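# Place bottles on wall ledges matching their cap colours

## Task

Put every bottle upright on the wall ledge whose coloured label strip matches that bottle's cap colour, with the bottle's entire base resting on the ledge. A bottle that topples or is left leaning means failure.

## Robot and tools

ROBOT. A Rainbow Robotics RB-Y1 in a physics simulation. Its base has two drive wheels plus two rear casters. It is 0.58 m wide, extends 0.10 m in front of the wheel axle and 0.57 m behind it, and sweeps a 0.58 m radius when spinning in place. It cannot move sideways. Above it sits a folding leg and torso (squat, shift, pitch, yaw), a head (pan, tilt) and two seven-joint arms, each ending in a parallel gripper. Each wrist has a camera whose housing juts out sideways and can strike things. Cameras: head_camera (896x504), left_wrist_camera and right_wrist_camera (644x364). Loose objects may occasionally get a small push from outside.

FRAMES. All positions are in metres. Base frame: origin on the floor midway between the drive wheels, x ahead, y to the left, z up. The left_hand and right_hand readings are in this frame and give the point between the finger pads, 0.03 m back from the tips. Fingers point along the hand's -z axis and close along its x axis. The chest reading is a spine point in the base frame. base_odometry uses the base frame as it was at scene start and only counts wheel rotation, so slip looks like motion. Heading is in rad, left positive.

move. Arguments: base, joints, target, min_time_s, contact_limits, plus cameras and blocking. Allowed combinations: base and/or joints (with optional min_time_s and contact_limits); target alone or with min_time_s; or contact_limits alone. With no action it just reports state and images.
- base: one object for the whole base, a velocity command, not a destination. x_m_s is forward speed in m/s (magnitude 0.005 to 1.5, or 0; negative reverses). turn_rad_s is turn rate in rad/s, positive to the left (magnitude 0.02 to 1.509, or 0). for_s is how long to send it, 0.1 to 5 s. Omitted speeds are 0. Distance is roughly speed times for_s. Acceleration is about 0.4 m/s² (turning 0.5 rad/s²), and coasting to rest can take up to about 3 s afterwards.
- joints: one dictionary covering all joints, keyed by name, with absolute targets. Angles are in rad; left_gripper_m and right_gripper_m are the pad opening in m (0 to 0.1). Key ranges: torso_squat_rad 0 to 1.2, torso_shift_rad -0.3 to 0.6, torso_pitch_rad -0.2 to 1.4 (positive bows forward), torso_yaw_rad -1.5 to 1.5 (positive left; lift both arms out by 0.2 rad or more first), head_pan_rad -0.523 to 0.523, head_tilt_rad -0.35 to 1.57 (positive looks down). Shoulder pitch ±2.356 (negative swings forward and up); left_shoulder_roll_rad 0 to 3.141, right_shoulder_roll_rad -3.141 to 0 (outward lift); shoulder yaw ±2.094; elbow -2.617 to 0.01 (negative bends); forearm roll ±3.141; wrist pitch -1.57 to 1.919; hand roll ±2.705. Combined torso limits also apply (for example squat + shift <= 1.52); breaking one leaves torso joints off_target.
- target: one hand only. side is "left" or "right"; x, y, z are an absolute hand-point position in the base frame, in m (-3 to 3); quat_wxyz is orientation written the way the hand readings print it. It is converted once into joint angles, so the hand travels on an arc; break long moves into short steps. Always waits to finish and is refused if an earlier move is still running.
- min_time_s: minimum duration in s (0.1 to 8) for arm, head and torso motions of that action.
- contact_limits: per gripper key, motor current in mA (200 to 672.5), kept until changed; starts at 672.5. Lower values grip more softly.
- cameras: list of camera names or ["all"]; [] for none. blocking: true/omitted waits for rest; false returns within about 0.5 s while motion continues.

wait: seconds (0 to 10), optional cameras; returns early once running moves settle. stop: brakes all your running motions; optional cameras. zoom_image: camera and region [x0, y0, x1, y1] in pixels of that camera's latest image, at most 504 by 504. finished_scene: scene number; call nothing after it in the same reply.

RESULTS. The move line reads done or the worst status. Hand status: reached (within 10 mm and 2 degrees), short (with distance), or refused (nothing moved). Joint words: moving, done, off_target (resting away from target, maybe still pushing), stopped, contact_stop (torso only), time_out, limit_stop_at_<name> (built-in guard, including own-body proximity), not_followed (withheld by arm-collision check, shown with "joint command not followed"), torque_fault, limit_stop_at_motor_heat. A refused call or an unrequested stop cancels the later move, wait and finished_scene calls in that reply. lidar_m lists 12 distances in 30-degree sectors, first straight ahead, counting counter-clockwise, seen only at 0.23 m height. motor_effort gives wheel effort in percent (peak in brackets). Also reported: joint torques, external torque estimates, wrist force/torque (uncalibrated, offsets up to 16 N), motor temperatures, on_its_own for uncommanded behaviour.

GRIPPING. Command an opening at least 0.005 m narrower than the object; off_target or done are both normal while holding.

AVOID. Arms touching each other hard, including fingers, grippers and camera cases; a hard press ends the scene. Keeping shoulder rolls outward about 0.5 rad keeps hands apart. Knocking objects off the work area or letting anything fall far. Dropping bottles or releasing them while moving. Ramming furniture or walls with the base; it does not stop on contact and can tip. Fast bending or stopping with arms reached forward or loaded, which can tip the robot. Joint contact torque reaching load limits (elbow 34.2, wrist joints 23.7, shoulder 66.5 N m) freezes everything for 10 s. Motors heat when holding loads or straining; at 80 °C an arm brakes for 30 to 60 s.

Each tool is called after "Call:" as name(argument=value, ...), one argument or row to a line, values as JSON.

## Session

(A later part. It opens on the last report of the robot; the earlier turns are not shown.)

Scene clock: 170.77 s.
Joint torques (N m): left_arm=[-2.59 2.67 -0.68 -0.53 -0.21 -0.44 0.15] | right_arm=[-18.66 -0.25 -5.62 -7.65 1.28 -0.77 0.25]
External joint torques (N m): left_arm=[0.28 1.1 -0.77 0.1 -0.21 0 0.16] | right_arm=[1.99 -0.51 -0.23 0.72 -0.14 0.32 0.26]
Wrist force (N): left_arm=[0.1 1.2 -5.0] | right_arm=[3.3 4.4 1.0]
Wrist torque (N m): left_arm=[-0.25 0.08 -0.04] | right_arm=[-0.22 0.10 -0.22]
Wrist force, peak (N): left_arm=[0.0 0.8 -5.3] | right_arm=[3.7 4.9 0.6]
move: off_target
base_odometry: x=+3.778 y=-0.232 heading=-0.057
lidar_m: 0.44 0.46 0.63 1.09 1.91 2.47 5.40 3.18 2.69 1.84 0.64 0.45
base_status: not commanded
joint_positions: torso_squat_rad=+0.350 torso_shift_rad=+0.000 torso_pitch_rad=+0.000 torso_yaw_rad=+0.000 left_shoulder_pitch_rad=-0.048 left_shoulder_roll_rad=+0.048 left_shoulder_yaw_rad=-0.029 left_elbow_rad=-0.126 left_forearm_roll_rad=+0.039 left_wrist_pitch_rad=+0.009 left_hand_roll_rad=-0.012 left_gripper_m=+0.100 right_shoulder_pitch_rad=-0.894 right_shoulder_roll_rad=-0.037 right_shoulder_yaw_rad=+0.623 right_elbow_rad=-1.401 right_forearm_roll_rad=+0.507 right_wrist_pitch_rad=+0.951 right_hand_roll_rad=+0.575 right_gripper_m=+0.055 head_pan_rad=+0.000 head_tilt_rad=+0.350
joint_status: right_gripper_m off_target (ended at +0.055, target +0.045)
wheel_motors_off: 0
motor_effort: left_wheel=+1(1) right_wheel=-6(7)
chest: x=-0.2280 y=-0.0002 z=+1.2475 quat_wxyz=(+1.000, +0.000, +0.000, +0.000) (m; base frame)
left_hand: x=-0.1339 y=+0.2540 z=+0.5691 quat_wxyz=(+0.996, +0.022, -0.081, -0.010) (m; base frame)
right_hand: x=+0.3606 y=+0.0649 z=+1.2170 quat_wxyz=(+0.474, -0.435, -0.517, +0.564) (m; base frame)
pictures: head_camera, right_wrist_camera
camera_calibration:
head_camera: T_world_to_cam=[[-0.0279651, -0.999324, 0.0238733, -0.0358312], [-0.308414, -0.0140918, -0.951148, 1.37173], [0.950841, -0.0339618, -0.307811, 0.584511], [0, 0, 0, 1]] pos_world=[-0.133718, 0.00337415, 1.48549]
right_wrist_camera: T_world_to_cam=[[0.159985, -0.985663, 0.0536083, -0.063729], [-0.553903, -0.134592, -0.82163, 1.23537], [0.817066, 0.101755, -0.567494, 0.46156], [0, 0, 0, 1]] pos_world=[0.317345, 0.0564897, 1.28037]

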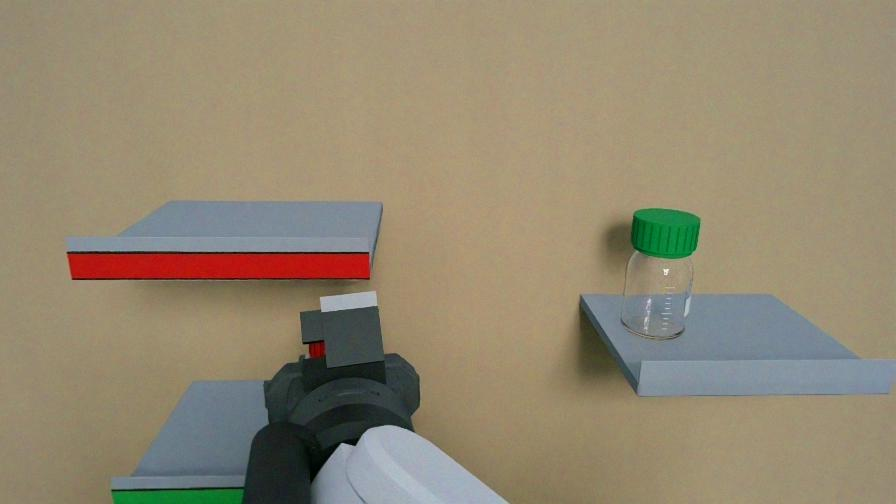

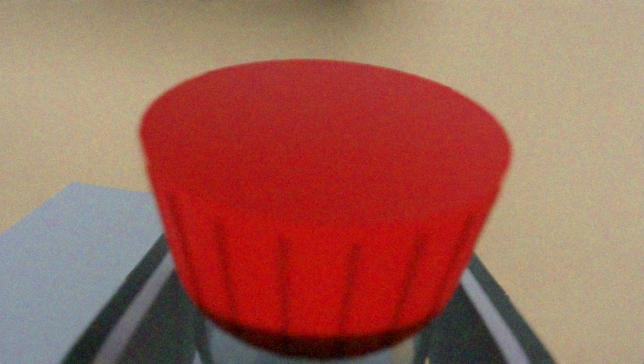

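Call:
move(
  target={"side": "right", "x": 0.36, "y": 0.065, "z": 1.239, "quat_wxyz": [0.47391, -0.43426, -0.51753, 0.56478]},
  min_time_s=0.8,
  cameras=["head_camera", "right_wrist_camera"],
)

Call:
zoom_image(
  camera="head_camera",
  region=[240, 200, 440, 400],
)

Scene clock: 172.77 s.
Joint torques (N m): left_arm=[-2.38 2.44 -0.61 -0.63 -0.11 -0.59 0.18] | right_arm=[-21.79 -1.01 -6.54 -8.17 1.3 -1.03 0.11]
External joint torques (N m): left_arm=[0.49 0.88 -0.69 0 -0.12 -0.15 0.19] | right_arm=[-0.96 -0.82 -1.03 -0.02 -0.12 0.14 0.12]
Wrist force (N): left_arm=[-0.1 0.7 -4.9] | right_arm=[2.6 5.9 0.7]
Wrist torque (N m): left_arm=[-0.18 0.06 -0.03] | right_arm=[-0.23 -0.02 -0.22]
Wrist force, peak (N): left_arm=[-0.3 0.9 -5.4] | right_arm=[4.1 6.2 0.2]
move: done
base_odometry: x=+3.778 y=-0.232 heading=-0.057
lidar_m: 0.44 0.46 0.63 1.08 1.91 2.46 5.40 3.18 2.69 1.83 0.65 0.46
base_status: not commanded
joint_positions: torso_squat_rad=+0.350 torso_shift_rad=+0.000 torso_pitch_rad=+0.000 torso_yaw_rad=+0.000 left_shoulder_pitch_rad=-0.048 left_shoulder_roll_rad=+0.048 left_shoulder_yaw_rad=-0.029 left_elbow_rad=-0.126 left_forearm_roll_rad=+0.039 left_wrist_pitch_rad=+0.009 left_hand_roll_rad=-0.012 left_gripper_m=+0.100 right_shoulder_pitch_rad=-0.930 right_shoulder_roll_rad=-0.042 right_shoulder_yaw_rad=+0.602 right_elbow_rad=-1.430 right_forearm_roll_rad=+0.459 right_wrist_pitch_rad=+0.991 right_hand_roll_rad=+0.621 right_gripper_m=+0.055 head_pan_rad=+0.000 head_tilt_rad=+0.350
joint_status: all done
wheel_motors_off: 0
motor_effort: left_wheel=+1(1) right_wheel=-6(7)
chest: x=-0.2280 y=-0.0002 z=+1.2475 quat_wxyz=(+1.000, +0.000, +0.000, +0.000) (m; base frame)
left_hand: x=-0.1339 y=+0.2540 z=+0.5691 quat_wxyz=(+0.996, +0.022, -0.081, -0.010) (m; base frame)
right_hand: x=+0.3596 y=+0.0657 z=+1.2382 quat_wxyz=(+0.473, -0.435, -0.518, +0.564) (m; base frame)
right_hand_status: reached (checked arc, planned for 0.8 s): 1 mm and 0.2 deg off.
pictures: head_camera, right_wrist_camera
camera_calibration:
head_camera: T_world_to_cam=[[-0.0279651, -0.999324, 0.0238733, -0.0358312], [-0.308414, -0.0140918, -0.951148, 1.37173], [0.950841, -0.0339618, -0.307811, 0.584511], [0, 0, 0, 1]] pos_world=[-0.133718, 0.00337415, 1.48549]
right_wrist_camera: T_world_to_cam=[[0.16235, -0.985318, 0.052833, -0.0638658], [-0.55299, -0.135199, -0.822145, 1.25273], [0.817217, 0.104259, -0.566821, 0.473274], [0, 0, 0, 1]] pos_world=[0.316351, 0.0570976, 1.30157]

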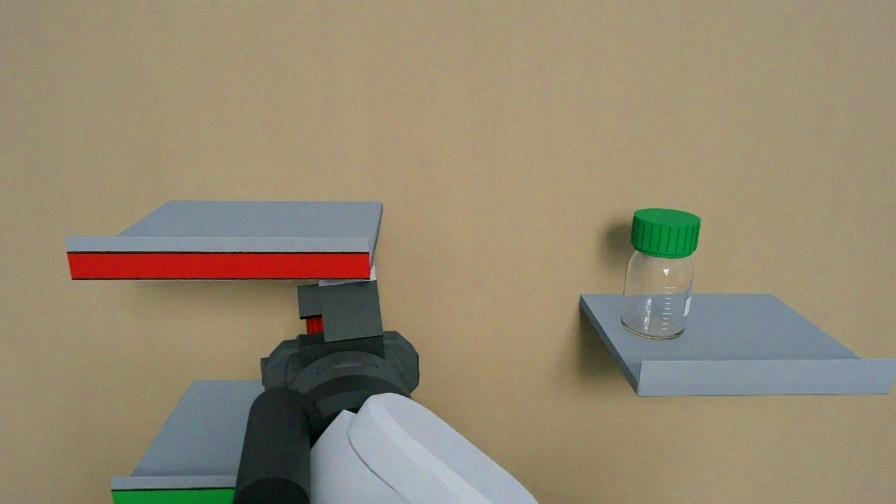

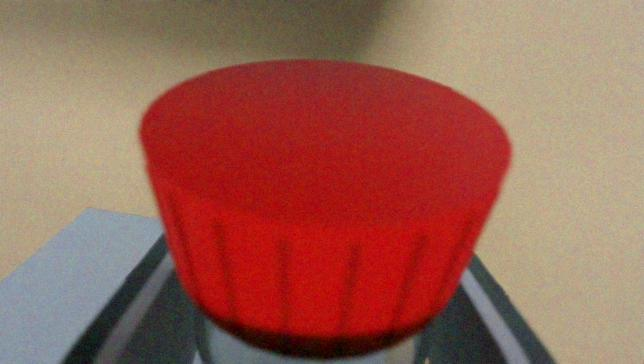

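Scaled by 2.520 from the camera's 896x504 image, which has a finer 1280x720 frame.

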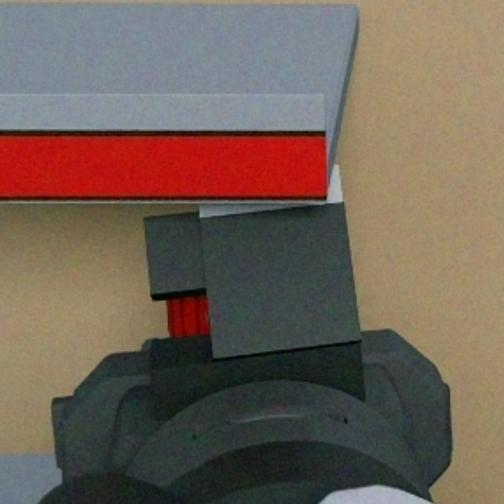

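Call:
move(
  base={"x_m_s": -0.2, "for_s": 1.55},
  cameras=["head_camera", "right_wrist_camera"],
)

Scene clock: 175.83 s.
Joint torques (N m): left_arm=[-3.37 2.33 -0.56 -0.41 -0.12 -0.55 0.22] | right_arm=[-21.51 -0.26 -5.9 -7.5 1.32 -1.22 0.16]
External joint torques (N m): left_arm=[-0.51 0.77 -0.65 0.22 -0.13 -0.11 0.23] | right_arm=[-0.68 -0.06 -0.38 0.65 -0.09 -0.04 0.17]
Wrist force (N): left_arm=[-0.1 0.9 -5.0] | right_arm=[3.5 6.8 -0.3]
Wrist torque (N m): left_arm=[-0.22 0.06 -0.03] | right_arm=[-0.28 0.08 -0.25]
Wrist force, peak (N): left_arm=[0.4 0.9 -5.4] | right_arm=[3.5 6.8 -0.3]
move: done
base_odometry: x=+3.465 y=-0.215 heading=-0.056
lidar_m: 0.75 0.78 1.05 1.35 1.78 2.68 5.09 3.12 2.67 2.59 1.10 0.79
base_status: done (sent for 1.57 of 1.57 s)
joint_positions: torso_squat_rad=+0.350 torso_shift_rad=+0.000 torso_pitch_rad=+0.000 torso_yaw_rad=+0.000 left_shoulder_pitch_rad=-0.047 left_shoulder_roll_rad=+0.048 left_shoulder_yaw_rad=-0.029 left_elbow_rad=-0.126 left_forearm_roll_rad=+0.039 left_wrist_pitch_rad=+0.009 left_hand_roll_rad=-0.012 left_gripper_m=+0.100 right_shoulder_pitch_rad=-0.930 right_shoulder_roll_rad=-0.042 right_shoulder_yaw_rad=+0.602 right_elbow_rad=-1.430 right_forearm_roll_rad=+0.459 right_wrist_pitch_rad=+0.991 right_hand_roll_rad=+0.621 right_gripper_m=+0.055 head_pan_rad=+0.000 head_tilt_rad=+0.350
joint_status: not commanded
wheel_motors_off: 0
motor_effort: left_wheel=+9(28) right_wheel=-5(22)
chest: x=-0.2280 y=-0.0002 z=+1.2475 quat_wxyz=(+1.000, +0.000, +0.000, +0.000) (m; base frame)
left_hand: x=-0.1341 y=+0.2540 z=+0.5691 quat_wxyz=(+0.996, +0.022, -0.081, -0.010) (m; base frame)
right_hand: x=+0.3596 y=+0.0656 z=+1.2384 quat_wxyz=(+0.473, -0.435, -0.518, +0.564) (m; base frame)
pictures: head_camera, right_wrist_camera
camera_calibration:
head_camera: T_world_to_cam=[[-0.0279641, -0.999324, 0.0238739, -0.0358319], [-0.308293, -0.0140969, -0.951187, 1.37181], [0.95088, -0.0339592, -0.307691, 0.584337], [0, 0, 0, 1]] pos_world=[-0.133719, 0.00337416, 1.48549]
right_wrist_camera: T_world_to_cam=[[0.162194, -0.985342, 0.0528536, -0.0639514], [-0.552789, -0.135101, -0.822297, 1.25301], [0.817384, 0.104154, -0.566599, 0.473063], [0, 0, 0, 1]] pos_world=[0.316351, 0.0569973, 1.30177]

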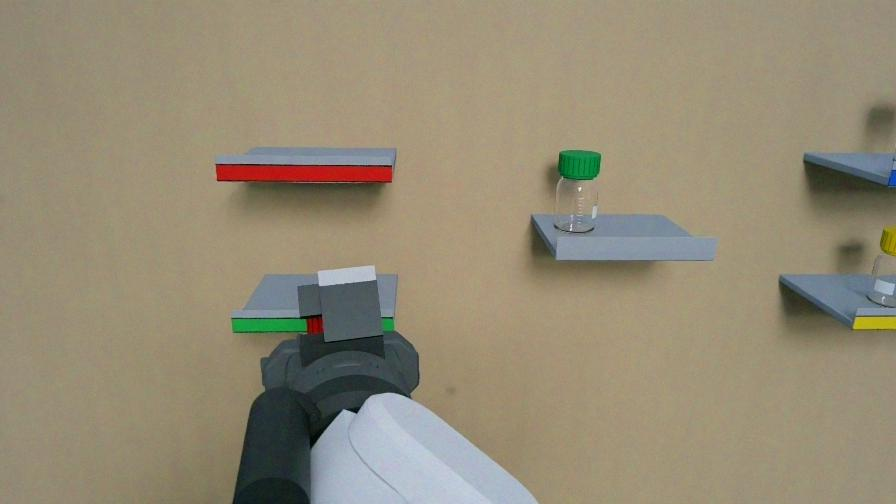

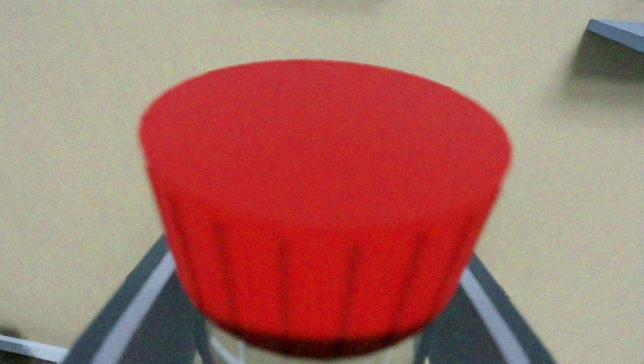

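Call:
move(
  target={"side": "right", "x": 0.36, "y": 0.115, "z": 1.446, "quat_wxyz": [0.47391, -0.43426, -0.51753, 0.56478]},
  min_time_s=1.5,
  cameras=["right_wrist_camera"],
)

Call:
move(
  base={"x_m_s": 0.2, "for_s": 1.46},
  cameras=["head_camera", "right_wrist_camera"],
)

Scene clock: 178.10 s.
Joint torques (N m): left_arm=[-3.15 2.35 -0.49 -0.73 -0.18 -0.5 0.11] | right_arm=[-22.9 -8.75 -5.8 -5.61 1.49 -1.33 0.19]
External joint torques (N m): left_arm=[-0.28 0.79 -0.58 -0.1 -0.18 -0.07 0.12] | right_arm=[-0.65 -0.5 -0.63 0.48 0.11 0.09 0.2]
Wrist force (N): left_arm=[0.0 0.8 -4.9] | right_arm=[2.6 6.1 0.6]
Wrist torque (N m): left_arm=[-0.19 0.08 -0.04] | right_arm=[-0.20 -0.01 -0.25]
Wrist force, peak (N): left_arm=[0.2 1.0 -5.3] | right_arm=[4.2 7.1 0.3]
move: done
base_odometry: x=+3.465 y=-0.215 heading=-0.056
lidar_m: 0.75 0.78 1.07 1.34 1.78 2.69 5.08 3.12 2.68 2.59 1.09 0.78
base_status: not commanded
joint_positions: torso_squat_rad=+0.350 torso_shift_rad=+0.000 torso_pitch_rad=+0.000 torso_yaw_rad=+0.000 left_shoulder_pitch_rad=-0.047 left_shoulder_roll_rad=+0.048 left_shoulder_yaw_rad=-0.029 left_elbow_rad=-0.126 left_forearm_roll_rad=+0.039 left_wrist_pitch_rad=+0.009 left_hand_roll_rad=-0.012 left_gripper_m=+0.100 right_shoulder_pitch_rad=-1.585 right_shoulder_roll_rad=+0.000 right_shoulder_yaw_rad=+0.385 right_elbow_rad=-1.090 right_forearm_roll_rad=+0.140 right_wrist_pitch_rad=+1.187 right_hand_roll_rad=+0.778 right_gripper_m=+0.055 head_pan_rad=+0.000 head_tilt_rad=+0.350
joint_status: all done
wheel_motors_off: 0
motor_effort: left_wheel=+9(9) right_wheel=-5(6)
chest: x=-0.2280 y=-0.0002 z=+1.2475 quat_wxyz=(+1.000, +0.000, +0.000, +0.000) (m; base frame)
left_hand: x=-0.1340 y=+0.2540 z=+0.5691 quat_wxyz=(+0.996, +0.022, -0.081, -0.010) (m; base frame)
right_hand: x=+0.3601 y=+0.1149 z=+1.4459 quat_wxyz=(+0.474, -0.434, -0.517, +0.565) (m; base frame)
right_hand_status: reached (checked arc, planned for 1.5 s): 0 mm and 0.0 deg off.
pictures: right_wrist_camera
camera_calibration:
right_wrist_camera: T_world_to_cam=[[0.161147, -0.985508, 0.052965, -0.0261665], [-0.555128, -0.134883, -0.820755, 1.42911], [0.816005, 0.10286, -0.56882, 0.588983], [0, 0, 0, 1]] pos_world=[0.316944, 0.106393, 1.50936]

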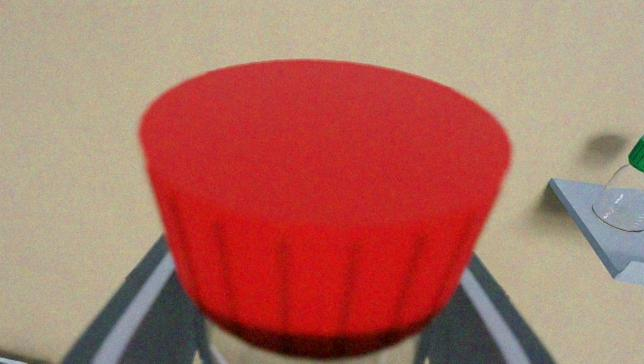

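Scene clock: 180.63 s.
Joint torques (N m): left_arm=[-1.89 2.36 -0.7 -0.59 0.07 -0.36 0.33] | right_arm=[-22.05 -8.76 -5.79 -5.78 1.48 -1.54 0.11]
External joint torques (N m): left_arm=[0.97 0.8 -0.79 0.04 0.06 0.07 0.34] | right_arm=[0.2 -0.51 -0.63 0.31 0.1 -0.13 0.12]
Wrist force (N): left_arm=[-0.2 0.9 -5.1] | right_arm=[2.8 5.3 0.2]
Wrist torque (N m): left_arm=[-0.24 0.06 -0.04] | right_arm=[-0.14 0.02 -0.20]
Wrist force, peak (N): left_arm=[0.2 0.9 -5.4] | right_arm=[4.1 6.2 0.2]
move: done
base_odometry: x=+3.758 y=-0.231 heading=-0.055
lidar_m: 0.46 0.48 0.66 1.09 1.89 2.45 5.38 3.16 2.68 1.90 0.67 0.49
base_status: done (sent for 1.47 of 1.47 s)
joint_positions: torso_squat_rad=+0.350 torso_shift_rad=+0.000 torso_pitch_rad=+0.000 torso_yaw_rad=+0.000 left_shoulder_pitch_rad=-0.048 left_shoulder_roll_rad=+0.048 left_shoulder_yaw_rad=-0.029 left_elbow_rad=-0.126 left_forearm_roll_rad=+0.039 left_wrist_pitch_rad=+0.009 left_hand_roll_rad=-0.012 left_gripper_m=+0.100 right_shoulder_pitch_rad=-1.585 right_shoulder_roll_rad=+0.000 right_shoulder_yaw_rad=+0.385 right_elbow_rad=-1.090 right_forearm_roll_rad=+0.140 right_wrist_pitch_rad=+1.187 right_hand_roll_rad=+0.778 right_gripper_m=+0.055 head_pan_rad=+0.000 head_tilt_rad=+0.350
joint_status: not commanded
wheel_motors_off: 0
motor_effort: left_wheel=+4(31) right_wheel=-7(20)
chest: x=-0.2279 y=-0.0002 z=+1.2475 quat_wxyz=(+1.000, +0.000, +0.000, +0.000) (m; base frame)
left_hand: x=-0.1339 y=+0.2540 z=+0.5691 quat_wxyz=(+0.996, +0.022, -0.081, -0.010) (m; base frame)
right_hand: x=+0.3602 y=+0.1149 z=+1.4458 quat_wxyz=(+0.474, -0.434, -0.517, +0.565) (m; base frame)
pictures: head_camera, right_wrist_camera
camera_calibration:
head_camera: T_world_to_cam=[[-0.0279611, -0.999324, 0.023877, -0.0358334], [-0.308504, -0.0140933, -0.951119, 1.37171], [0.950812, -0.0339605, -0.307901, 0.584545], [0, 0, 0, 1]] pos_world=[-0.133618, 0.00337415, 1.48549]
right_wrist_camera: T_world_to_cam=[[0.16122, -0.985493, 0.0530265, -0.0262949], [-0.555292, -0.134997, -0.820626, 1.42895], [0.815879, 0.102856, -0.569001, 0.589158], [0, 0, 0, 1]] pos_world=[0.317044, 0.106393, 1.50926]

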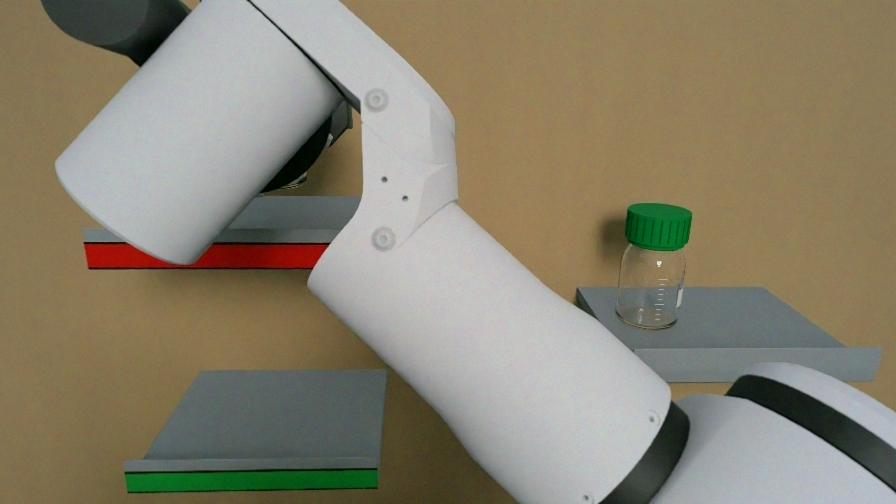

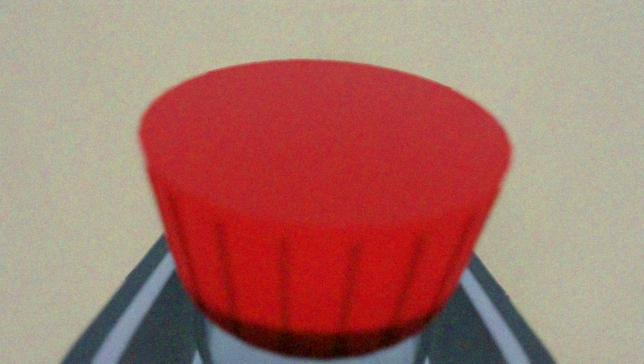

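Call:
move(
  target={"side": "right", "x": 0.36, "y": 0.115, "z": 1.417, "quat_wxyz": [0.47391, -0.43426, -0.51753, 0.56478]},
  min_time_s=0.8,
  cameras=[],
)

Call:
move(
  target={"side": "right", "x": 0.36, "y": 0.115, "z": 1.412, "quat_wxyz": [0.47391, -0.43426, -0.51753, 0.56478]},
  min_time_s=0.5,
  cameras=["head_camera", "right_wrist_camera"],
)

Scene clock: 182.37 s.
Joint torques (N m): left_arm=[-2.56 2.17 -0.57 -0.58 -0.13 -0.49 0.08] | right_arm=[-21.02 -8.99 -3.11 -6.19 1.7 -1.75 0.05]
External joint torques (N m): left_arm=[0.31 0.61 -0.66 0.05 -0.14 -0.05 0.09] | right_arm=[1.25 -1.84 2.53 -0.11 0.27 -0.41 0.06]
Wrist force (N): left_arm=[0.1 1.0 -5.1] | right_arm=[3.1 6.0 0.0]
Wrist torque (N m): left_arm=[-0.22 0.09 -0.04] | right_arm=[-0.27 0.09 -0.04]
Wrist force, peak (N): left_arm=[-0.2 0.9 -5.3] | right_arm=[3.8 6.3 -1.1]
move: done
base_odometry: x=+3.758 y=-0.231 heading=-0.055
lidar_m: 0.46 0.48 0.65 1.08 1.90 2.45 5.38 3.17 2.68 1.90 0.67 0.48
base_status: not commanded
joint_positions: torso_squat_rad=+0.350 torso_shift_rad=+0.000 torso_pitch_rad=+0.000 torso_yaw_rad=+0.000 left_shoulder_pitch_rad=-0.048 left_shoulder_roll_rad=+0.048 left_shoulder_yaw_rad=-0.029 left_elbow_rad=-0.126 left_forearm_roll_rad=+0.039 left_wrist_pitch_rad=+0.009 left_hand_roll_rad=-0.012 left_gripper_m=+0.100 right_shoulder_pitch_rad=-1.504 right_shoulder_roll_rad=-0.006 right_shoulder_yaw_rad=+0.447 right_elbow_rad=-1.155 right_forearm_roll_rad=+0.165 right_wrist_pitch_rad=+1.186 right_hand_roll_rad=+0.732 right_gripper_m=+0.055 head_pan_rad=+0.000 head_tilt_rad=+0.350
joint_status: all done
wheel_motors_off: 0
motor_effort: left_wheel=+4(4) right_wheel=-6(7)
chest: x=-0.2279 y=-0.0002 z=+1.2475 quat_wxyz=(+1.000, +0.000, +0.000, +0.000) (m; base frame)
left_hand: x=-0.1339 y=+0.2540 z=+0.5691 quat_wxyz=(+0.996, +0.022, -0.081, -0.010) (m; base frame)
right_hand: x=+0.3599 y=+0.1151 z=+1.4170 quat_wxyz=(+0.474, -0.434, -0.518, +0.565) (m; base frame)
right_hand_status: reached (checked arc, planned for 0.8 s): 0 mm and 0.0 deg off.
pictures: none
No camera images: "cameras" was empty.

Scene clock: 183.20 s.
Joint torques (N m): left_arm=[-2.58 2.7 -0.41 -0.6 -0.1 -0.58 0.24] | right_arm=[-21.11 -7.13 -2.86 -6.25 1.53 -1.64 -0.22]
External joint torques (N m): left_arm=[0.29 1.14 -0.5 0.03 -0.11 -0.14 0.25] | right_arm=[1.16 -0.18 2.83 -0.14 0.1 -0.3 -0.21]
Wrist force (N): left_arm=[0.1 0.8 -5.2] | right_arm=[3.0 5.1 0.3]
Wrist torque (N m): left_arm=[-0.21 0.10 -0.02] | right_arm=[-0.20 0.00 -0.04]
Wrist force, peak (N): left_arm=[0.1 1.1 -5.3] | right_arm=[3.3 6.3 -0.1]
move: done
base_odometry: x=+3.758 y=-0.231 heading=-0.055
lidar_m: 0.46 0.48 0.65 1.08 1.89 2.47 5.38 3.17 2.68 1.90 0.67 0.49
base_status: not commanded
joint_positions: torso_squat_rad=+0.350 torso_shift_rad=+0.000 torso_pitch_rad=+0.000 torso_yaw_rad=+0.000 left_shoulder_pitch_rad=-0.048 left_shoulder_roll_rad=+0.048 left_shoulder_yaw_rad=-0.029 left_elbow_rad=-0.126 left_forearm_roll_rad=+0.039 left_wrist_pitch_rad=+0.009 left_hand_roll_rad=-0.012 left_gripper_m=+0.100 right_shoulder_pitch_rad=-1.490 right_shoulder_roll_rad=-0.005 right_shoulder_yaw_rad=+0.454 right_elbow_rad=-1.164 right_forearm_roll_rad=+0.173 right_wrist_pitch_rad=+1.184 right_hand_roll_rad=+0.727 right_gripper_m=+0.055 head_pan_rad=+0.000 head_tilt_rad=+0.350
joint_status: all done
wheel_motors_off: 0
motor_effort: left_wheel=+4(4) right_wheel=-7(7)
chest: x=-0.2279 y=-0.0002 z=+1.2475 quat_wxyz=(+1.000, +0.000, +0.000, +0.000) (m; base frame)
left_hand: x=-0.1339 y=+0.2540 z=+0.5691 quat_wxyz=(+0.996, +0.022, -0.081, -0.010) (m; base frame)
right_hand: x=+0.3601 y=+0.1148 z=+1.4122 quat_wxyz=(+0.474, -0.434, -0.517, +0.565) (m; base frame)
right_hand_status: reached (checked arc, planned for 0.5 s): 0 mm and 0.0 deg off.
pictures: head_camera, right_wrist_camera
camera_calibration:
head_camera: T_world_to_cam=[[-0.0279611, -0.999324, 0.023877, -0.0358334], [-0.308504, -0.0140933, -0.951119, 1.37171], [0.950812, -0.0339605, -0.307901, 0.584545], [0, 0, 0, 1]] pos_world=[-0.133618, 0.00337415, 1.48549]
right_wrist_camera: T_world_to_cam=[[0.160963, -0.985565, 0.0524667, -0.023696], [-0.555384, -0.134394, -0.820662, 1.40138], [0.815867, 0.102957, -0.569, 0.570041], [0, 0, 0, 1]] pos_world=[0.317043, 0.106294, 1.47566]

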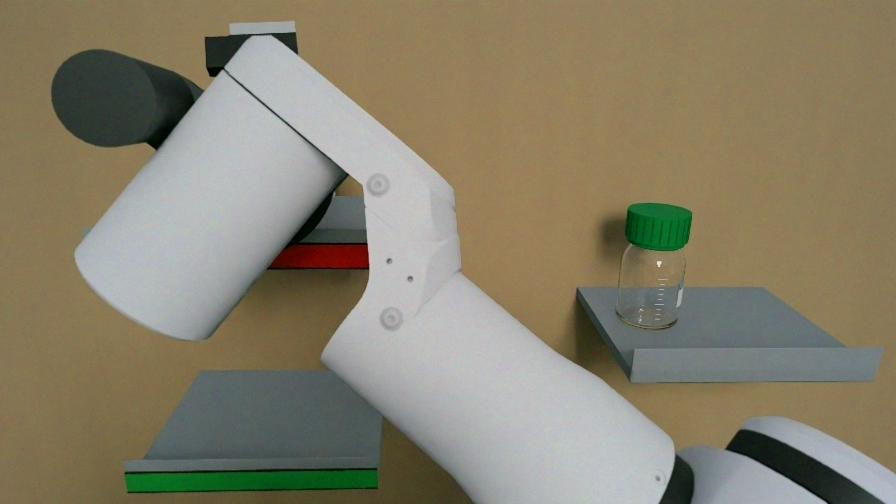

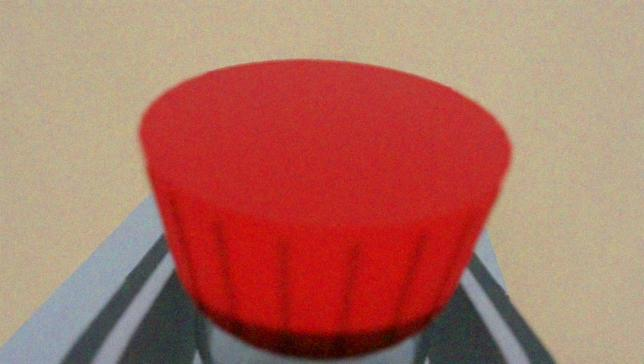

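Call:
move(
  target={"side": "right", "x": 0.36, "y": 0.115, "z": 1.408, "quat_wxyz": [0.47391, -0.43426, -0.51753, 0.56478]},
  min_time_s=0.5,
  cameras=[],
)

Call:
move(
  target={"side": "right", "x": 0.36, "y": 0.115, "z": 1.4055, "quat_wxyz": [0.47391, -0.43426, -0.51753, 0.56478]},
  min_time_s=0.5,
  cameras=[],
)

Scene clock: 184.33 s.
Joint torques (N m): left_arm=[-2.26 2.66 -0.63 -0.6 -0.16 -0.59 0.23] | right_arm=[-14 -4.87 -0.8 -2.98 -0.64 0.45 0.06]
External joint torques (N m): left_arm=[0.61 1.1 -0.72 0.03 -0.17 -0.15 0.24] | right_arm=[8.24 1.94 4.93 3.14 -2.08 1.79 0.06]
Wrist force (N): left_arm=[0.3 0.9 -5.1] | right_arm=[3.0 -8.6 -3.0]
Wrist torque (N m): left_arm=[-0.21 0.12 -0.05] | right_arm=[-0.37 0.10 -0.18]
Wrist force, peak (N): left_arm=[0.0 1.1 -5.2] | right_arm=[3.0 -9.9 -3.7]
move: done
base_odometry: x=+3.758 y=-0.231 heading=-0.055
lidar_m: 0.46 0.48 0.66 1.08 1.89 2.46 5.38 3.17 2.69 1.91 0.67 0.48
base_status: not commanded
joint_positions: torso_squat_rad=+0.350 torso_shift_rad=+0.000 torso_pitch_rad=+0.000 torso_yaw_rad=+0.000 left_shoulder_pitch_rad=-0.048 left_shoulder_roll_rad=+0.048 left_shoulder_yaw_rad=-0.029 left_elbow_rad=-0.126 left_forearm_roll_rad=+0.039 left_wrist_pitch_rad=+0.009 left_hand_roll_rad=-0.012 left_gripper_m=+0.100 right_shoulder_pitch_rad=-1.480 right_shoulder_roll_rad=-0.004 right_shoulder_yaw_rad=+0.459 right_elbow_rad=-1.172 right_forearm_roll_rad=+0.180 right_wrist_pitch_rad=+1.182 right_hand_roll_rad=+0.722 right_gripper_m=+0.055 head_pan_rad=+0.000 head_tilt_rad=+0.350
joint_status: all done
wheel_motors_off: 0
motor_effort: left_wheel=+4(4) right_wheel=-6(7)
chest: x=-0.2280 y=-0.0002 z=+1.2475 quat_wxyz=(+1.000, +0.000, +0.000, +0.000) (m; base frame)
left_hand: x=-0.1338 y=+0.2540 z=+0.5691 quat_wxyz=(+0.996, +0.022, -0.081, -0.010) (m; base frame)
right_hand: x=+0.3597 y=+0.1149 z=+1.4098 quat_wxyz=(+0.473, -0.435, -0.519, +0.564) (m; base frame)
right_hand_status: reached (checked arc, planned for 0.5 s): 2 mm and 0.2 deg off.
pictures: none
No camera images: "cameras" was empty.

Scene clock: 185.17 s.
Joint torques (N m): left_arm=[-2.56 2.3 -0.79 -0.55 -0.18 -0.45 0.15] | right_arm=[-7.61 -1.79 1.23 -0.81 -2.5 2.22 -0.15]
External joint torques (N m): left_arm=[0.31 0.74 -0.88 0.09 -0.18 -0.01 0.16] | right_arm=[14.63 4.94 6.98 5.33 -3.94 3.54 -0.14]
Wrist force (N): left_arm=[0.0 0.7 -5.2] | right_arm=[2.2 -21.3 -7.1]
Wrist torque (N m): left_arm=[-0.20 0.05 -0.05] | right_arm=[-0.43 0.12 -0.16]
Wrist force, peak (N): left_arm=[-0.2 1.1 -5.3] | right_arm=[2.5 -21.8 -7.9]
move: done
base_odometry: x=+3.758 y=-0.231 heading=-0.055
lidar_m: 0.46 0.48 0.66 1.08 1.90 2.45 5.38 3.17 2.68 1.90 0.67 0.49
base_status: not commanded
joint_positions: torso_squat_rad=+0.350 torso_shift_rad=+0.000 torso_pitch_rad=+0.000 torso_yaw_rad=+0.000 left_shoulder_pitch_rad=-0.048 left_shoulder_roll_rad=+0.048 left_shoulder_yaw_rad=-0.029 left_elbow_rad=-0.126 left_forearm_roll_rad=+0.039 left_wrist_pitch_rad=+0.009 left_hand_roll_rad=-0.012 left_gripper_m=+0.100 right_shoulder_pitch_rad=-1.474 right_shoulder_roll_rad=-0.005 right_shoulder_yaw_rad=+0.462 right_elbow_rad=-1.176 right_forearm_roll_rad=+0.184 right_wrist_pitch_rad=+1.180 right_hand_roll_rad=+0.719 right_gripper_m=+0.055 head_pan_rad=+0.000 head_tilt_rad=+0.350
joint_status: all done
wheel_motors_off: 0
motor_effort: left_wheel=+4(4) right_wheel=-6(8)
chest: x=-0.2281 y=-0.0002 z=+1.2475 quat_wxyz=(+1.000, +0.000, +0.000, +0.000) (m; base frame)
left_hand: x=-0.1338 y=+0.2540 z=+0.5691 quat_wxyz=(+0.996, +0.022, -0.081, -0.010) (m; base frame)
right_hand: x=+0.3595 y=+0.1149 z=+1.4086 quat_wxyz=(+0.473, -0.435, -0.519, +0.563) (m; base frame)
right_hand_status: reached (checked arc, planned for 0.5 s): 3 mm and 0.3 deg off.
pictures: none
No camera images: "cameras" was empty.

Call:
move(
  target={"side": "right", "x": 0.36, "y": 0.115, "z": 1.4098, "quat_wxyz": [0.47391, -0.43426, -0.51753, 0.56478]},
  min_time_s=0.4,
  cameras=[],
)

Call:
move(
  joints={"right_gripper_m": 0.1},
  cameras=["head_camera", "right_wrist_camera"],
)

Call:
move(
  base={"x_m_s": -0.25, "for_s": 1.2},
  cameras=["head_camera", "right_wrist_camera"],
)

Scene clock: 187.27 s.
Joint torques (N m): left_arm=[-2.33 2.54 -0.74 -0.53 -0.23 -0.42 0.17] | right_arm=[-18.74 -5.1 -5.39 -3.7 0.27 -0.02 0.21]
External joint torques (N m): left_arm=[0.54 0.98 -0.83 0.1 -0.24 0.02 0.17] | right_arm=[3.52 1.76 0.32 2.42 -1.17 1.31 0.21]
Wrist force (N): left_arm=[0.0 0.9 -4.8] | right_arm=[2.4 -1.8 -1.2]
Wrist torque (N m): left_arm=[-0.21 0.07 -0.03] | right_arm=[-0.24 0.03 -0.38]
Wrist force, peak (N): left_arm=[0.0 1.1 -5.3] | right_arm=[2.9 -21.4 -7.4]
move: done
base_odometry: x=+3.758 y=-0.231 heading=-0.055
lidar_m: 0.46 0.48 0.66 1.09 1.89 2.45 5.38 3.17 2.68 1.90 0.67 0.48
base_status: not commanded
joint_positions: torso_squat_rad=+0.350 torso_shift_rad=+0.000 torso_pitch_rad=+0.000 torso_yaw_rad=+0.000 left_shoulder_pitch_rad=-0.048 left_shoulder_roll_rad=+0.048 left_shoulder_yaw_rad=-0.029 left_elbow_rad=-0.126 left_forearm_roll_rad=+0.039 left_wrist_pitch_rad=+0.009 left_hand_roll_rad=-0.012 left_gripper_m=+0.100 right_shoulder_pitch_rad=-1.483 right_shoulder_roll_rad=-0.005 right_shoulder_yaw_rad=+0.458 right_elbow_rad=-1.168 right_forearm_roll_rad=+0.177 right_wrist_pitch_rad=+1.182 right_hand_roll_rad=+0.724 right_gripper_m=+0.055 head_pan_rad=+0.000 head_tilt_rad=+0.350
joint_status: all done
wheel_motors_off: 0
motor_effort: left_wheel=+4(4) right_wheel=-6(7)
chest: x=-0.2281 y=-0.0002 z=+1.2475 quat_wxyz=(+1.000, +0.000, +0.000, +0.000) (m; base frame)
left_hand: x=-0.1338 y=+0.2540 z=+0.5691 quat_wxyz=(+0.996, +0.022, -0.081, -0.010) (m; base frame)
right_hand: x=+0.3599 y=+0.1149 z=+1.4105 quat_wxyz=(+0.473, -0.435, -0.518, +0.564) (m; base frame)
right_hand_status: reached (checked arc, planned for 0.4 s): 1 mm and 0.1 deg off.
pictures: none
No camera images: "cameras" was empty.

Scene clock: 188.27 s.
Joint torques (N m): left_arm=[-2.47 2.47 -0.63 -0.37 -0.14 -0.46 0.2] | right_arm=[-19.59 -5.69 -5.11 -5.18 1.39 -0.99 0.3]
External joint torques (N m): left_arm=[0.4 0.91 -0.72 0.26 -0.15 -0.03 0.21] | right_arm=[2.67 1.17 0.59 0.95 -0.05 0.34 0.31]
Wrist force (N): left_arm=[0.0 1.2 -5.1] | right_arm=[2.8 4.3 0.2]
Wrist torque (N m): left_arm=[-0.25 0.08 -0.04] | right_arm=[-0.28 0.01 -0.25]
Wrist force, peak (N): left_arm=[0.1 1.1 -5.4] | right_arm=[3.7 4.9 0.5]
move: done
base_odometry: x=+3.758 y=-0.231 heading=-0.055
lidar_m: 0.46 0.48 0.65 1.08 1.89 2.46 5.38 3.17 2.68 1.91 0.67 0.48
base_status: not commanded
joint_positions: torso_squat_rad=+0.350 torso_shift_rad=+0.000 torso_pitch_rad=+0.000 torso_yaw_rad=+0.000 left_shoulder_pitch_rad=-0.048 left_shoulder_roll_rad=+0.048 left_shoulder_yaw_rad=-0.029 left_elbow_rad=-0.126 left_forearm_roll_rad=+0.039 left_wrist_pitch_rad=+0.009 left_hand_roll_rad=-0.012 left_gripper_m=+0.100 right_shoulder_pitch_rad=-1.483 right_shoulder_roll_rad=-0.004 right_shoulder_yaw_rad=+0.458 right_elbow_rad=-1.168 right_forearm_roll_rad=+0.177 right_wrist_pitch_rad=+1.183 right_hand_roll_rad=+0.724 right_gripper_m=+0.100 head_pan_rad=+0.000 head_tilt_rad=+0.350
joint_status: all done
wheel_motors_off: 0
motor_effort: left_wheel=+4(4) right_wheel=-6(7)
chest: x=-0.2280 y=-0.0002 z=+1.2475 quat_wxyz=(+1.000, +0.000, +0.000, +0.000) (m; base frame)
left_hand: x=-0.1338 y=+0.2540 z=+0.5691 quat_wxyz=(+0.996, +0.022, -0.081, -0.010) (m; base frame)
right_hand: x=+0.3600 y=+0.1150 z=+1.4101 quat_wxyz=(+0.474, -0.434, -0.518, +0.565) (m; base frame)
pictures: head_camera, right_wrist_camera
camera_calibration:
head_camera: T_world_to_cam=[[-0.027997, -0.999325, 0.0237756, -0.0356929], [-0.30829, -0.0139933, -0.95119, 1.3719], [0.95088, -0.0339602, -0.30769, 0.584367], [0, 0, 0, 1]] pos_world=[-0.133718, 0.00337392, 1.48559]
right_wrist_camera: T_world_to_cam=[[0.161232, -0.985505, 0.0527735, -0.0239986], [-0.554419, -0.134683, -0.821268, 1.40018], [0.816471, 0.103156, -0.568097, 0.567456], [0, 0, 0, 1]] pos_world=[0.316846, 0.106394, 1.47356]

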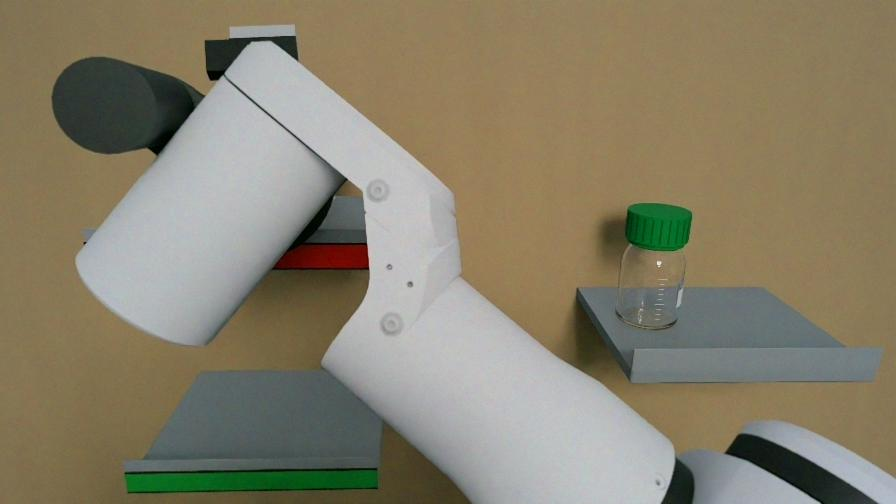

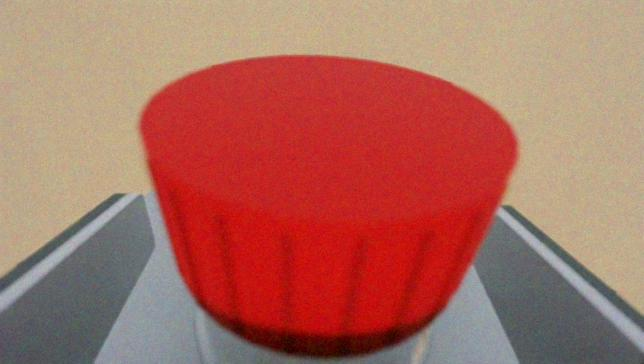

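Scene clock: 190.87 s.
Joint torques (N m): left_arm=[-3.25 2.5 -0.4 -0.62 -0.16 -0.38 0.3] | right_arm=[-20.63 -6.28 -5.35 -5.59 1.13 -1.08 0.18]
External joint torques (N m): left_arm=[-0.39 0.94 -0.49 0 -0.17 0.06 0.31] | right_arm=[1.63 0.58 0.35 0.54 -0.31 0.25 0.19]
Wrist force (N): left_arm=[0.0 0.9 -5.1] | right_arm=[3.0 4.4 -0.4]
Wrist torque (N m): left_arm=[-0.21 0.08 -0.04] | right_arm=[-0.23 0.05 -0.21]
Wrist force, peak (N): left_arm=[0.1 1.0 -5.4] | right_arm=[3.5 5.2 -0.3]
move: done
base_odometry: x=+3.458 y=-0.215 heading=-0.054
lidar_m: 0.76 0.79 1.08 1.40 1.78 2.68 5.08 3.11 2.67 2.58 1.10 0.79
base_status: done (sent for 1.2 of 1.2 s)
joint_positions: torso_squat_rad=+0.350 torso_shift_rad=+0.000 torso_pitch_rad=+0.000 torso_yaw_rad=+0.000 left_shoulder_pitch_rad=-0.047 left_shoulder_roll_rad=+0.048 left_shoulder_yaw_rad=-0.029 left_elbow_rad=-0.126 left_forearm_roll_rad=+0.039 left_wrist_pitch_rad=+0.009 left_hand_roll_rad=-0.012 left_gripper_m=+0.100 right_shoulder_pitch_rad=-1.483 right_shoulder_roll_rad=-0.004 right_shoulder_yaw_rad=+0.458 right_elbow_rad=-1.168 right_forearm_roll_rad=+0.177 right_wrist_pitch_rad=+1.183 right_hand_roll_rad=+0.724 right_gripper_m=+0.100 head_pan_rad=+0.000 head_tilt_rad=+0.350
joint_status: not commanded
wheel_motors_off: 0
motor_effort: left_wheel=+10(30) right_wheel=-5(22)
chest: x=-0.2280 y=-0.0002 z=+1.2475 quat_wxyz=(+1.000, +0.000, +0.000, +0.000) (m; base frame)
left_hand: x=-0.1341 y=+0.2540 z=+0.5691 quat_wxyz=(+0.996, +0.022, -0.081, -0.010) (m; base frame)
right_hand: x=+0.3600 y=+0.1150 z=+1.4099 quat_wxyz=(+0.474, -0.434, -0.518, +0.565) (m; base frame)
pictures: head_camera, right_wrist_camera
camera_calibration:
head_camera: T_world_to_cam=[[-0.027997, -0.999325, 0.0237756, -0.0356906], [-0.30829, -0.0139933, -0.95119, 1.37181], [0.95088, -0.0339602, -0.30769, 0.584336], [0, 0, 0, 1]] pos_world=[-0.133718, 0.00337392, 1.48549]
right_wrist_camera: T_world_to_cam=[[0.161325, -0.985488, 0.0527889, -0.0239434], [-0.554811, -0.1348, -0.820983, 1.39975], [0.816185, 0.103157, -0.568507, 0.568026], [0, 0, 0, 1]] pos_world=[0.316845, 0.106494, 1.47336]

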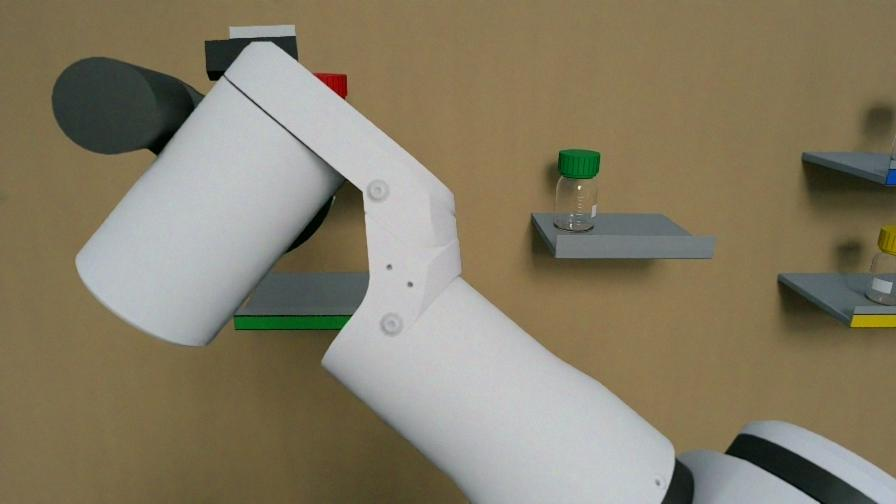

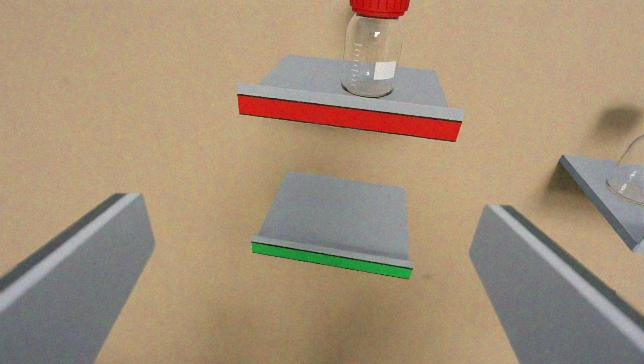

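Call:
move(
  target={"side": "right", "x": 0.36, "y": -0.218, "z": 1.315, "quat_wxyz": [0.52133, -0.47771, -0.47771, 0.52133]},
  min_time_s=2,
  cameras=["head_camera", "right_wrist_camera"],
)

Call:
zoom_image(
  camera="right_wrist_camera",
  region=[220, 0, 480, 160],
)

Call:
zoom_image(
  camera="head_camera",
  region=[180, 50, 440, 350],
)

Scene clock: 196.33 s.
Joint torques (N m): left_arm=[-3.48 2.54 -0.72 -0.53 -0.09 -0.33 0.28] | right_arm=[-17.55 -9.46 -7.83 -5.59 0.95 -1.78 -0.06]
External joint torques (N m): left_arm=[-0.62 0.98 -0.81 0.1 -0.1 0.11 0.29] | right_arm=[2.13 -0.93 -0.2 0.16 -0.24 -0.21 -0.05]
Wrist force (N): left_arm=[-0.1 0.9 -4.9] | right_arm=[2.9 4.6 0.7]
Wrist torque (N m): left_arm=[-0.22 0.07 -0.04] | right_arm=[-0.20 0.05 -0.15]
Wrist force, peak (N): left_arm=[0.3 0.9 -5.4] | right_arm=[3.4 5.7 0.0]
move: done
base_odometry: x=+3.458 y=-0.215 heading=-0.054
lidar_m: 0.76 0.79 1.08 1.41 1.78 2.68 5.08 3.13 2.67 2.59 1.10 0.79
base_status: not commanded
joint_positions: torso_squat_rad=+0.350 torso_shift_rad=+0.000 torso_pitch_rad=+0.000 torso_yaw_rad=+0.000 left_shoulder_pitch_rad=-0.047 left_shoulder_roll_rad=+0.048 left_shoulder_yaw_rad=-0.029 left_elbow_rad=-0.126 left_forearm_roll_rad=+0.039 left_wrist_pitch_rad=+0.009 left_hand_roll_rad=-0.012 left_gripper_m=+0.100 right_shoulder_pitch_rad=-0.718 right_shoulder_roll_rad=-0.638 right_shoulder_yaw_rad=+0.233 right_elbow_rad=-1.910 right_forearm_roll_rad=-0.074 right_wrist_pitch_rad=+1.089 right_hand_roll_rad=+0.890 right_gripper_m=+0.100 head_pan_rad=+0.000 head_tilt_rad=+0.350
joint_status: all done
wheel_motors_off: 0
motor_effort: left_wheel=+10(11) right_wheel=-5(6)
chest: x=-0.2280 y=-0.0002 z=+1.2475 quat_wxyz=(+1.000, +0.000, +0.000, +0.000) (m; base frame)
left_hand: x=-0.1341 y=+0.2540 z=+0.5691 quat_wxyz=(+0.996, +0.022, -0.081, -0.010) (m; base frame)
right_hand: x=+0.3599 y=-0.2178 z=+1.3152 quat_wxyz=(+0.521, -0.478, -0.478, +0.521) (m; base frame)
right_hand_status: reached (checked arc, planned for 2.0 s): 0 mm and 0.0 deg off.
pictures: head_camera, right_wrist_camera
camera_calibration:
head_camera: T_world_to_cam=[[-0.027997, -0.999325, 0.0237756, -0.0356906], [-0.30829, -0.0139933, -0.95119, 1.37181], [0.95088, -0.0339602, -0.30769, 0.584336], [0, 0, 0, 1]] pos_world=[-0.133718, 0.00337392, 1.48549]
right_wrist_camera: T_world_to_cam=[[-0.0129819, -0.998528, 0.0526618, -0.286898], [-0.569745, -0.0358937, -0.821037, 1.3041], [0.821719, -0.0406624, -0.56844, 0.515165], [0, 0, 0, 1]] pos_world=[0.315957, -0.218719, 1.37866]

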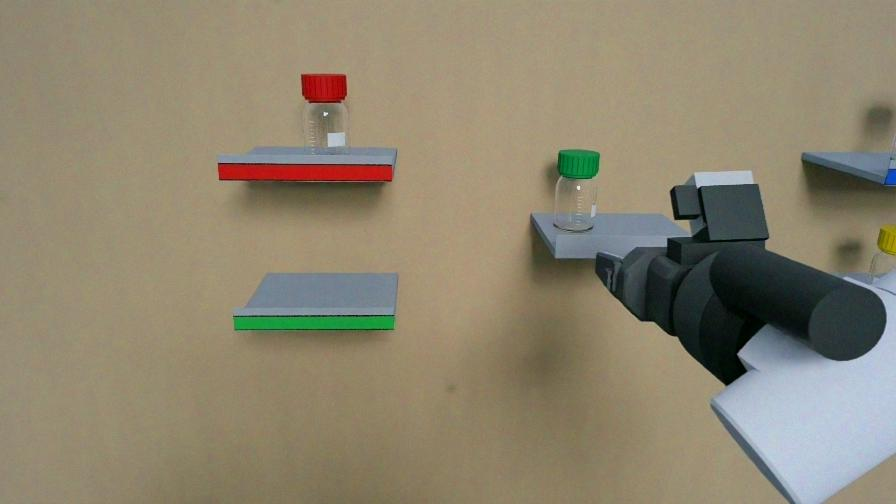

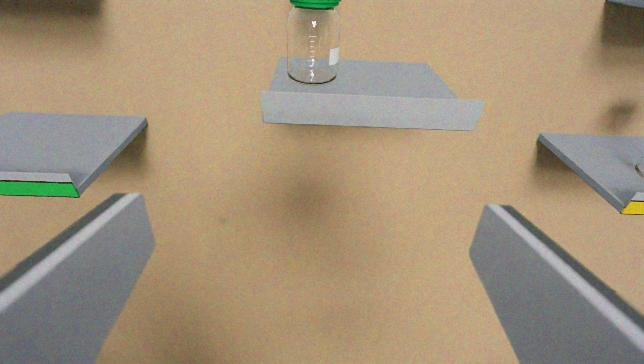

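Scaled by 1.938 from the camera's 644x364 image, which has a finer 1265x715 frame.

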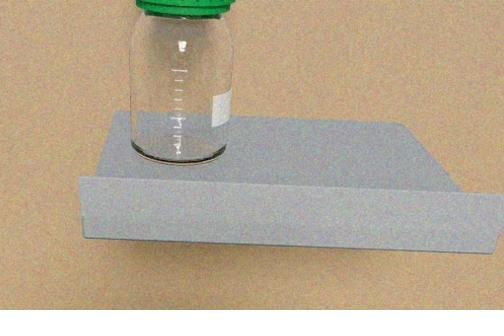

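Scaled by 1.680 from the camera's 896x504 image, which has a finer 1280x720 frame.

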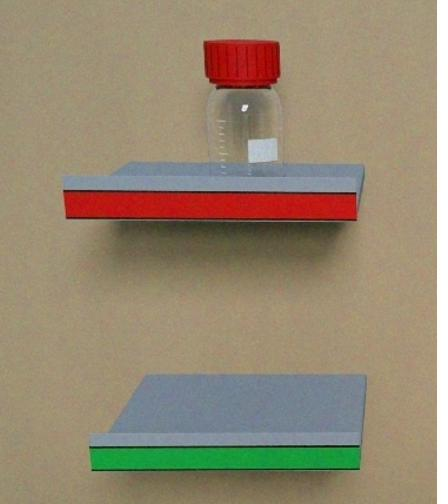

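Call:
move(
  base={"x_m_s": 0.2, "for_s": 1.6},
  cameras=["head_camera", "right_wrist_camera"],
)

Scene clock: 199.70 s.
Joint torques (N m): left_arm=[-2.79 2.19 -0.6 -0.71 -0.1 -0.52 0.21] | right_arm=[-17.61 -9.55 -8.03 -5.51 0.94 -1.63 0.1]
External joint torques (N m): left_arm=[0.08 0.63 -0.69 -0.08 -0.11 -0.08 0.22] | right_arm=[2.06 -1.03 -0.39 0.25 -0.24 -0.07 0.11]
Wrist force (N): left_arm=[0.0 0.7 -5.0] | right_arm=[2.5 4.8 0.3]
Wrist torque (N m): left_arm=[-0.19 0.08 -0.01] | right_arm=[-0.25 0.01 -0.20]
Wrist force, peak (N): left_arm=[-0.3 0.9 -5.4] | right_arm=[3.9 5.0 1.0]
move: done
base_odometry: x=+3.778 y=-0.232 heading=-0.054
lidar_m: 0.44 0.45 0.63 1.08 1.91 2.46 5.39 3.18 2.69 1.81 0.64 0.46
base_status: done (sent for 1.6 of 1.6 s)
joint_positions: torso_squat_rad=+0.350 torso_shift_rad=+0.000 torso_pitch_rad=+0.000 torso_yaw_rad=+0.000 left_shoulder_pitch_rad=-0.048 left_shoulder_roll_rad=+0.048 left_shoulder_yaw_rad=-0.029 left_elbow_rad=-0.126 left_forearm_roll_rad=+0.039 left_wrist_pitch_rad=+0.009 left_hand_roll_rad=-0.012 left_gripper_m=+0.100 right_shoulder_pitch_rad=-0.718 right_shoulder_roll_rad=-0.638 right_shoulder_yaw_rad=+0.233 right_elbow_rad=-1.910 right_forearm_roll_rad=-0.074 right_wrist_pitch_rad=+1.089 right_hand_roll_rad=+0.890 right_gripper_m=+0.100 head_pan_rad=+0.000 head_tilt_rad=+0.350
joint_status: not commanded
wheel_motors_off: 0
motor_effort: left_wheel=+4(31) right_wheel=-7(20)
chest: x=-0.2280 y=-0.0002 z=+1.2475 quat_wxyz=(+1.000, +0.000, +0.000, +0.000) (m; base frame)
left_hand: x=-0.1339 y=+0.2540 z=+0.5691 quat_wxyz=(+0.996, +0.022, -0.081, -0.010) (m; base frame)
right_hand: x=+0.3600 y=-0.2178 z=+1.3151 quat_wxyz=(+0.521, -0.478, -0.478, +0.521) (m; base frame)
pictures: head_camera, right_wrist_camera
camera_calibration:
head_camera: T_world_to_cam=[[-0.0279934, -0.999325, 0.0237807, -0.0356949], [-0.3085, -0.0139918, -0.951121, 1.37171], [0.950812, -0.0339615, -0.307901, 0.584544], [0, 0, 0, 1]] pos_world=[-0.133618, 0.00337391, 1.48549]
right_wrist_camera: T_world_to_cam=[[-0.0129728, -0.998528, 0.0526583, -0.286889], [-0.56988, -0.0358893, -0.820944, 1.30399], [0.821625, -0.0406589, -0.568576, 0.515244], [0, 0, 0, 1]] pos_world=[0.316056, -0.218719, 1.37856]

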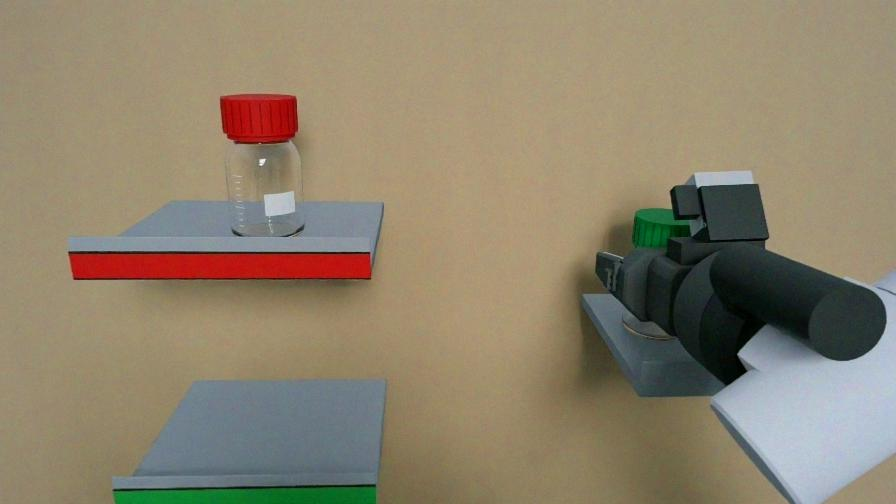

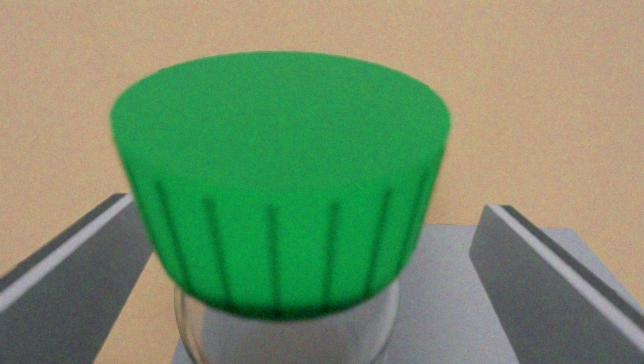

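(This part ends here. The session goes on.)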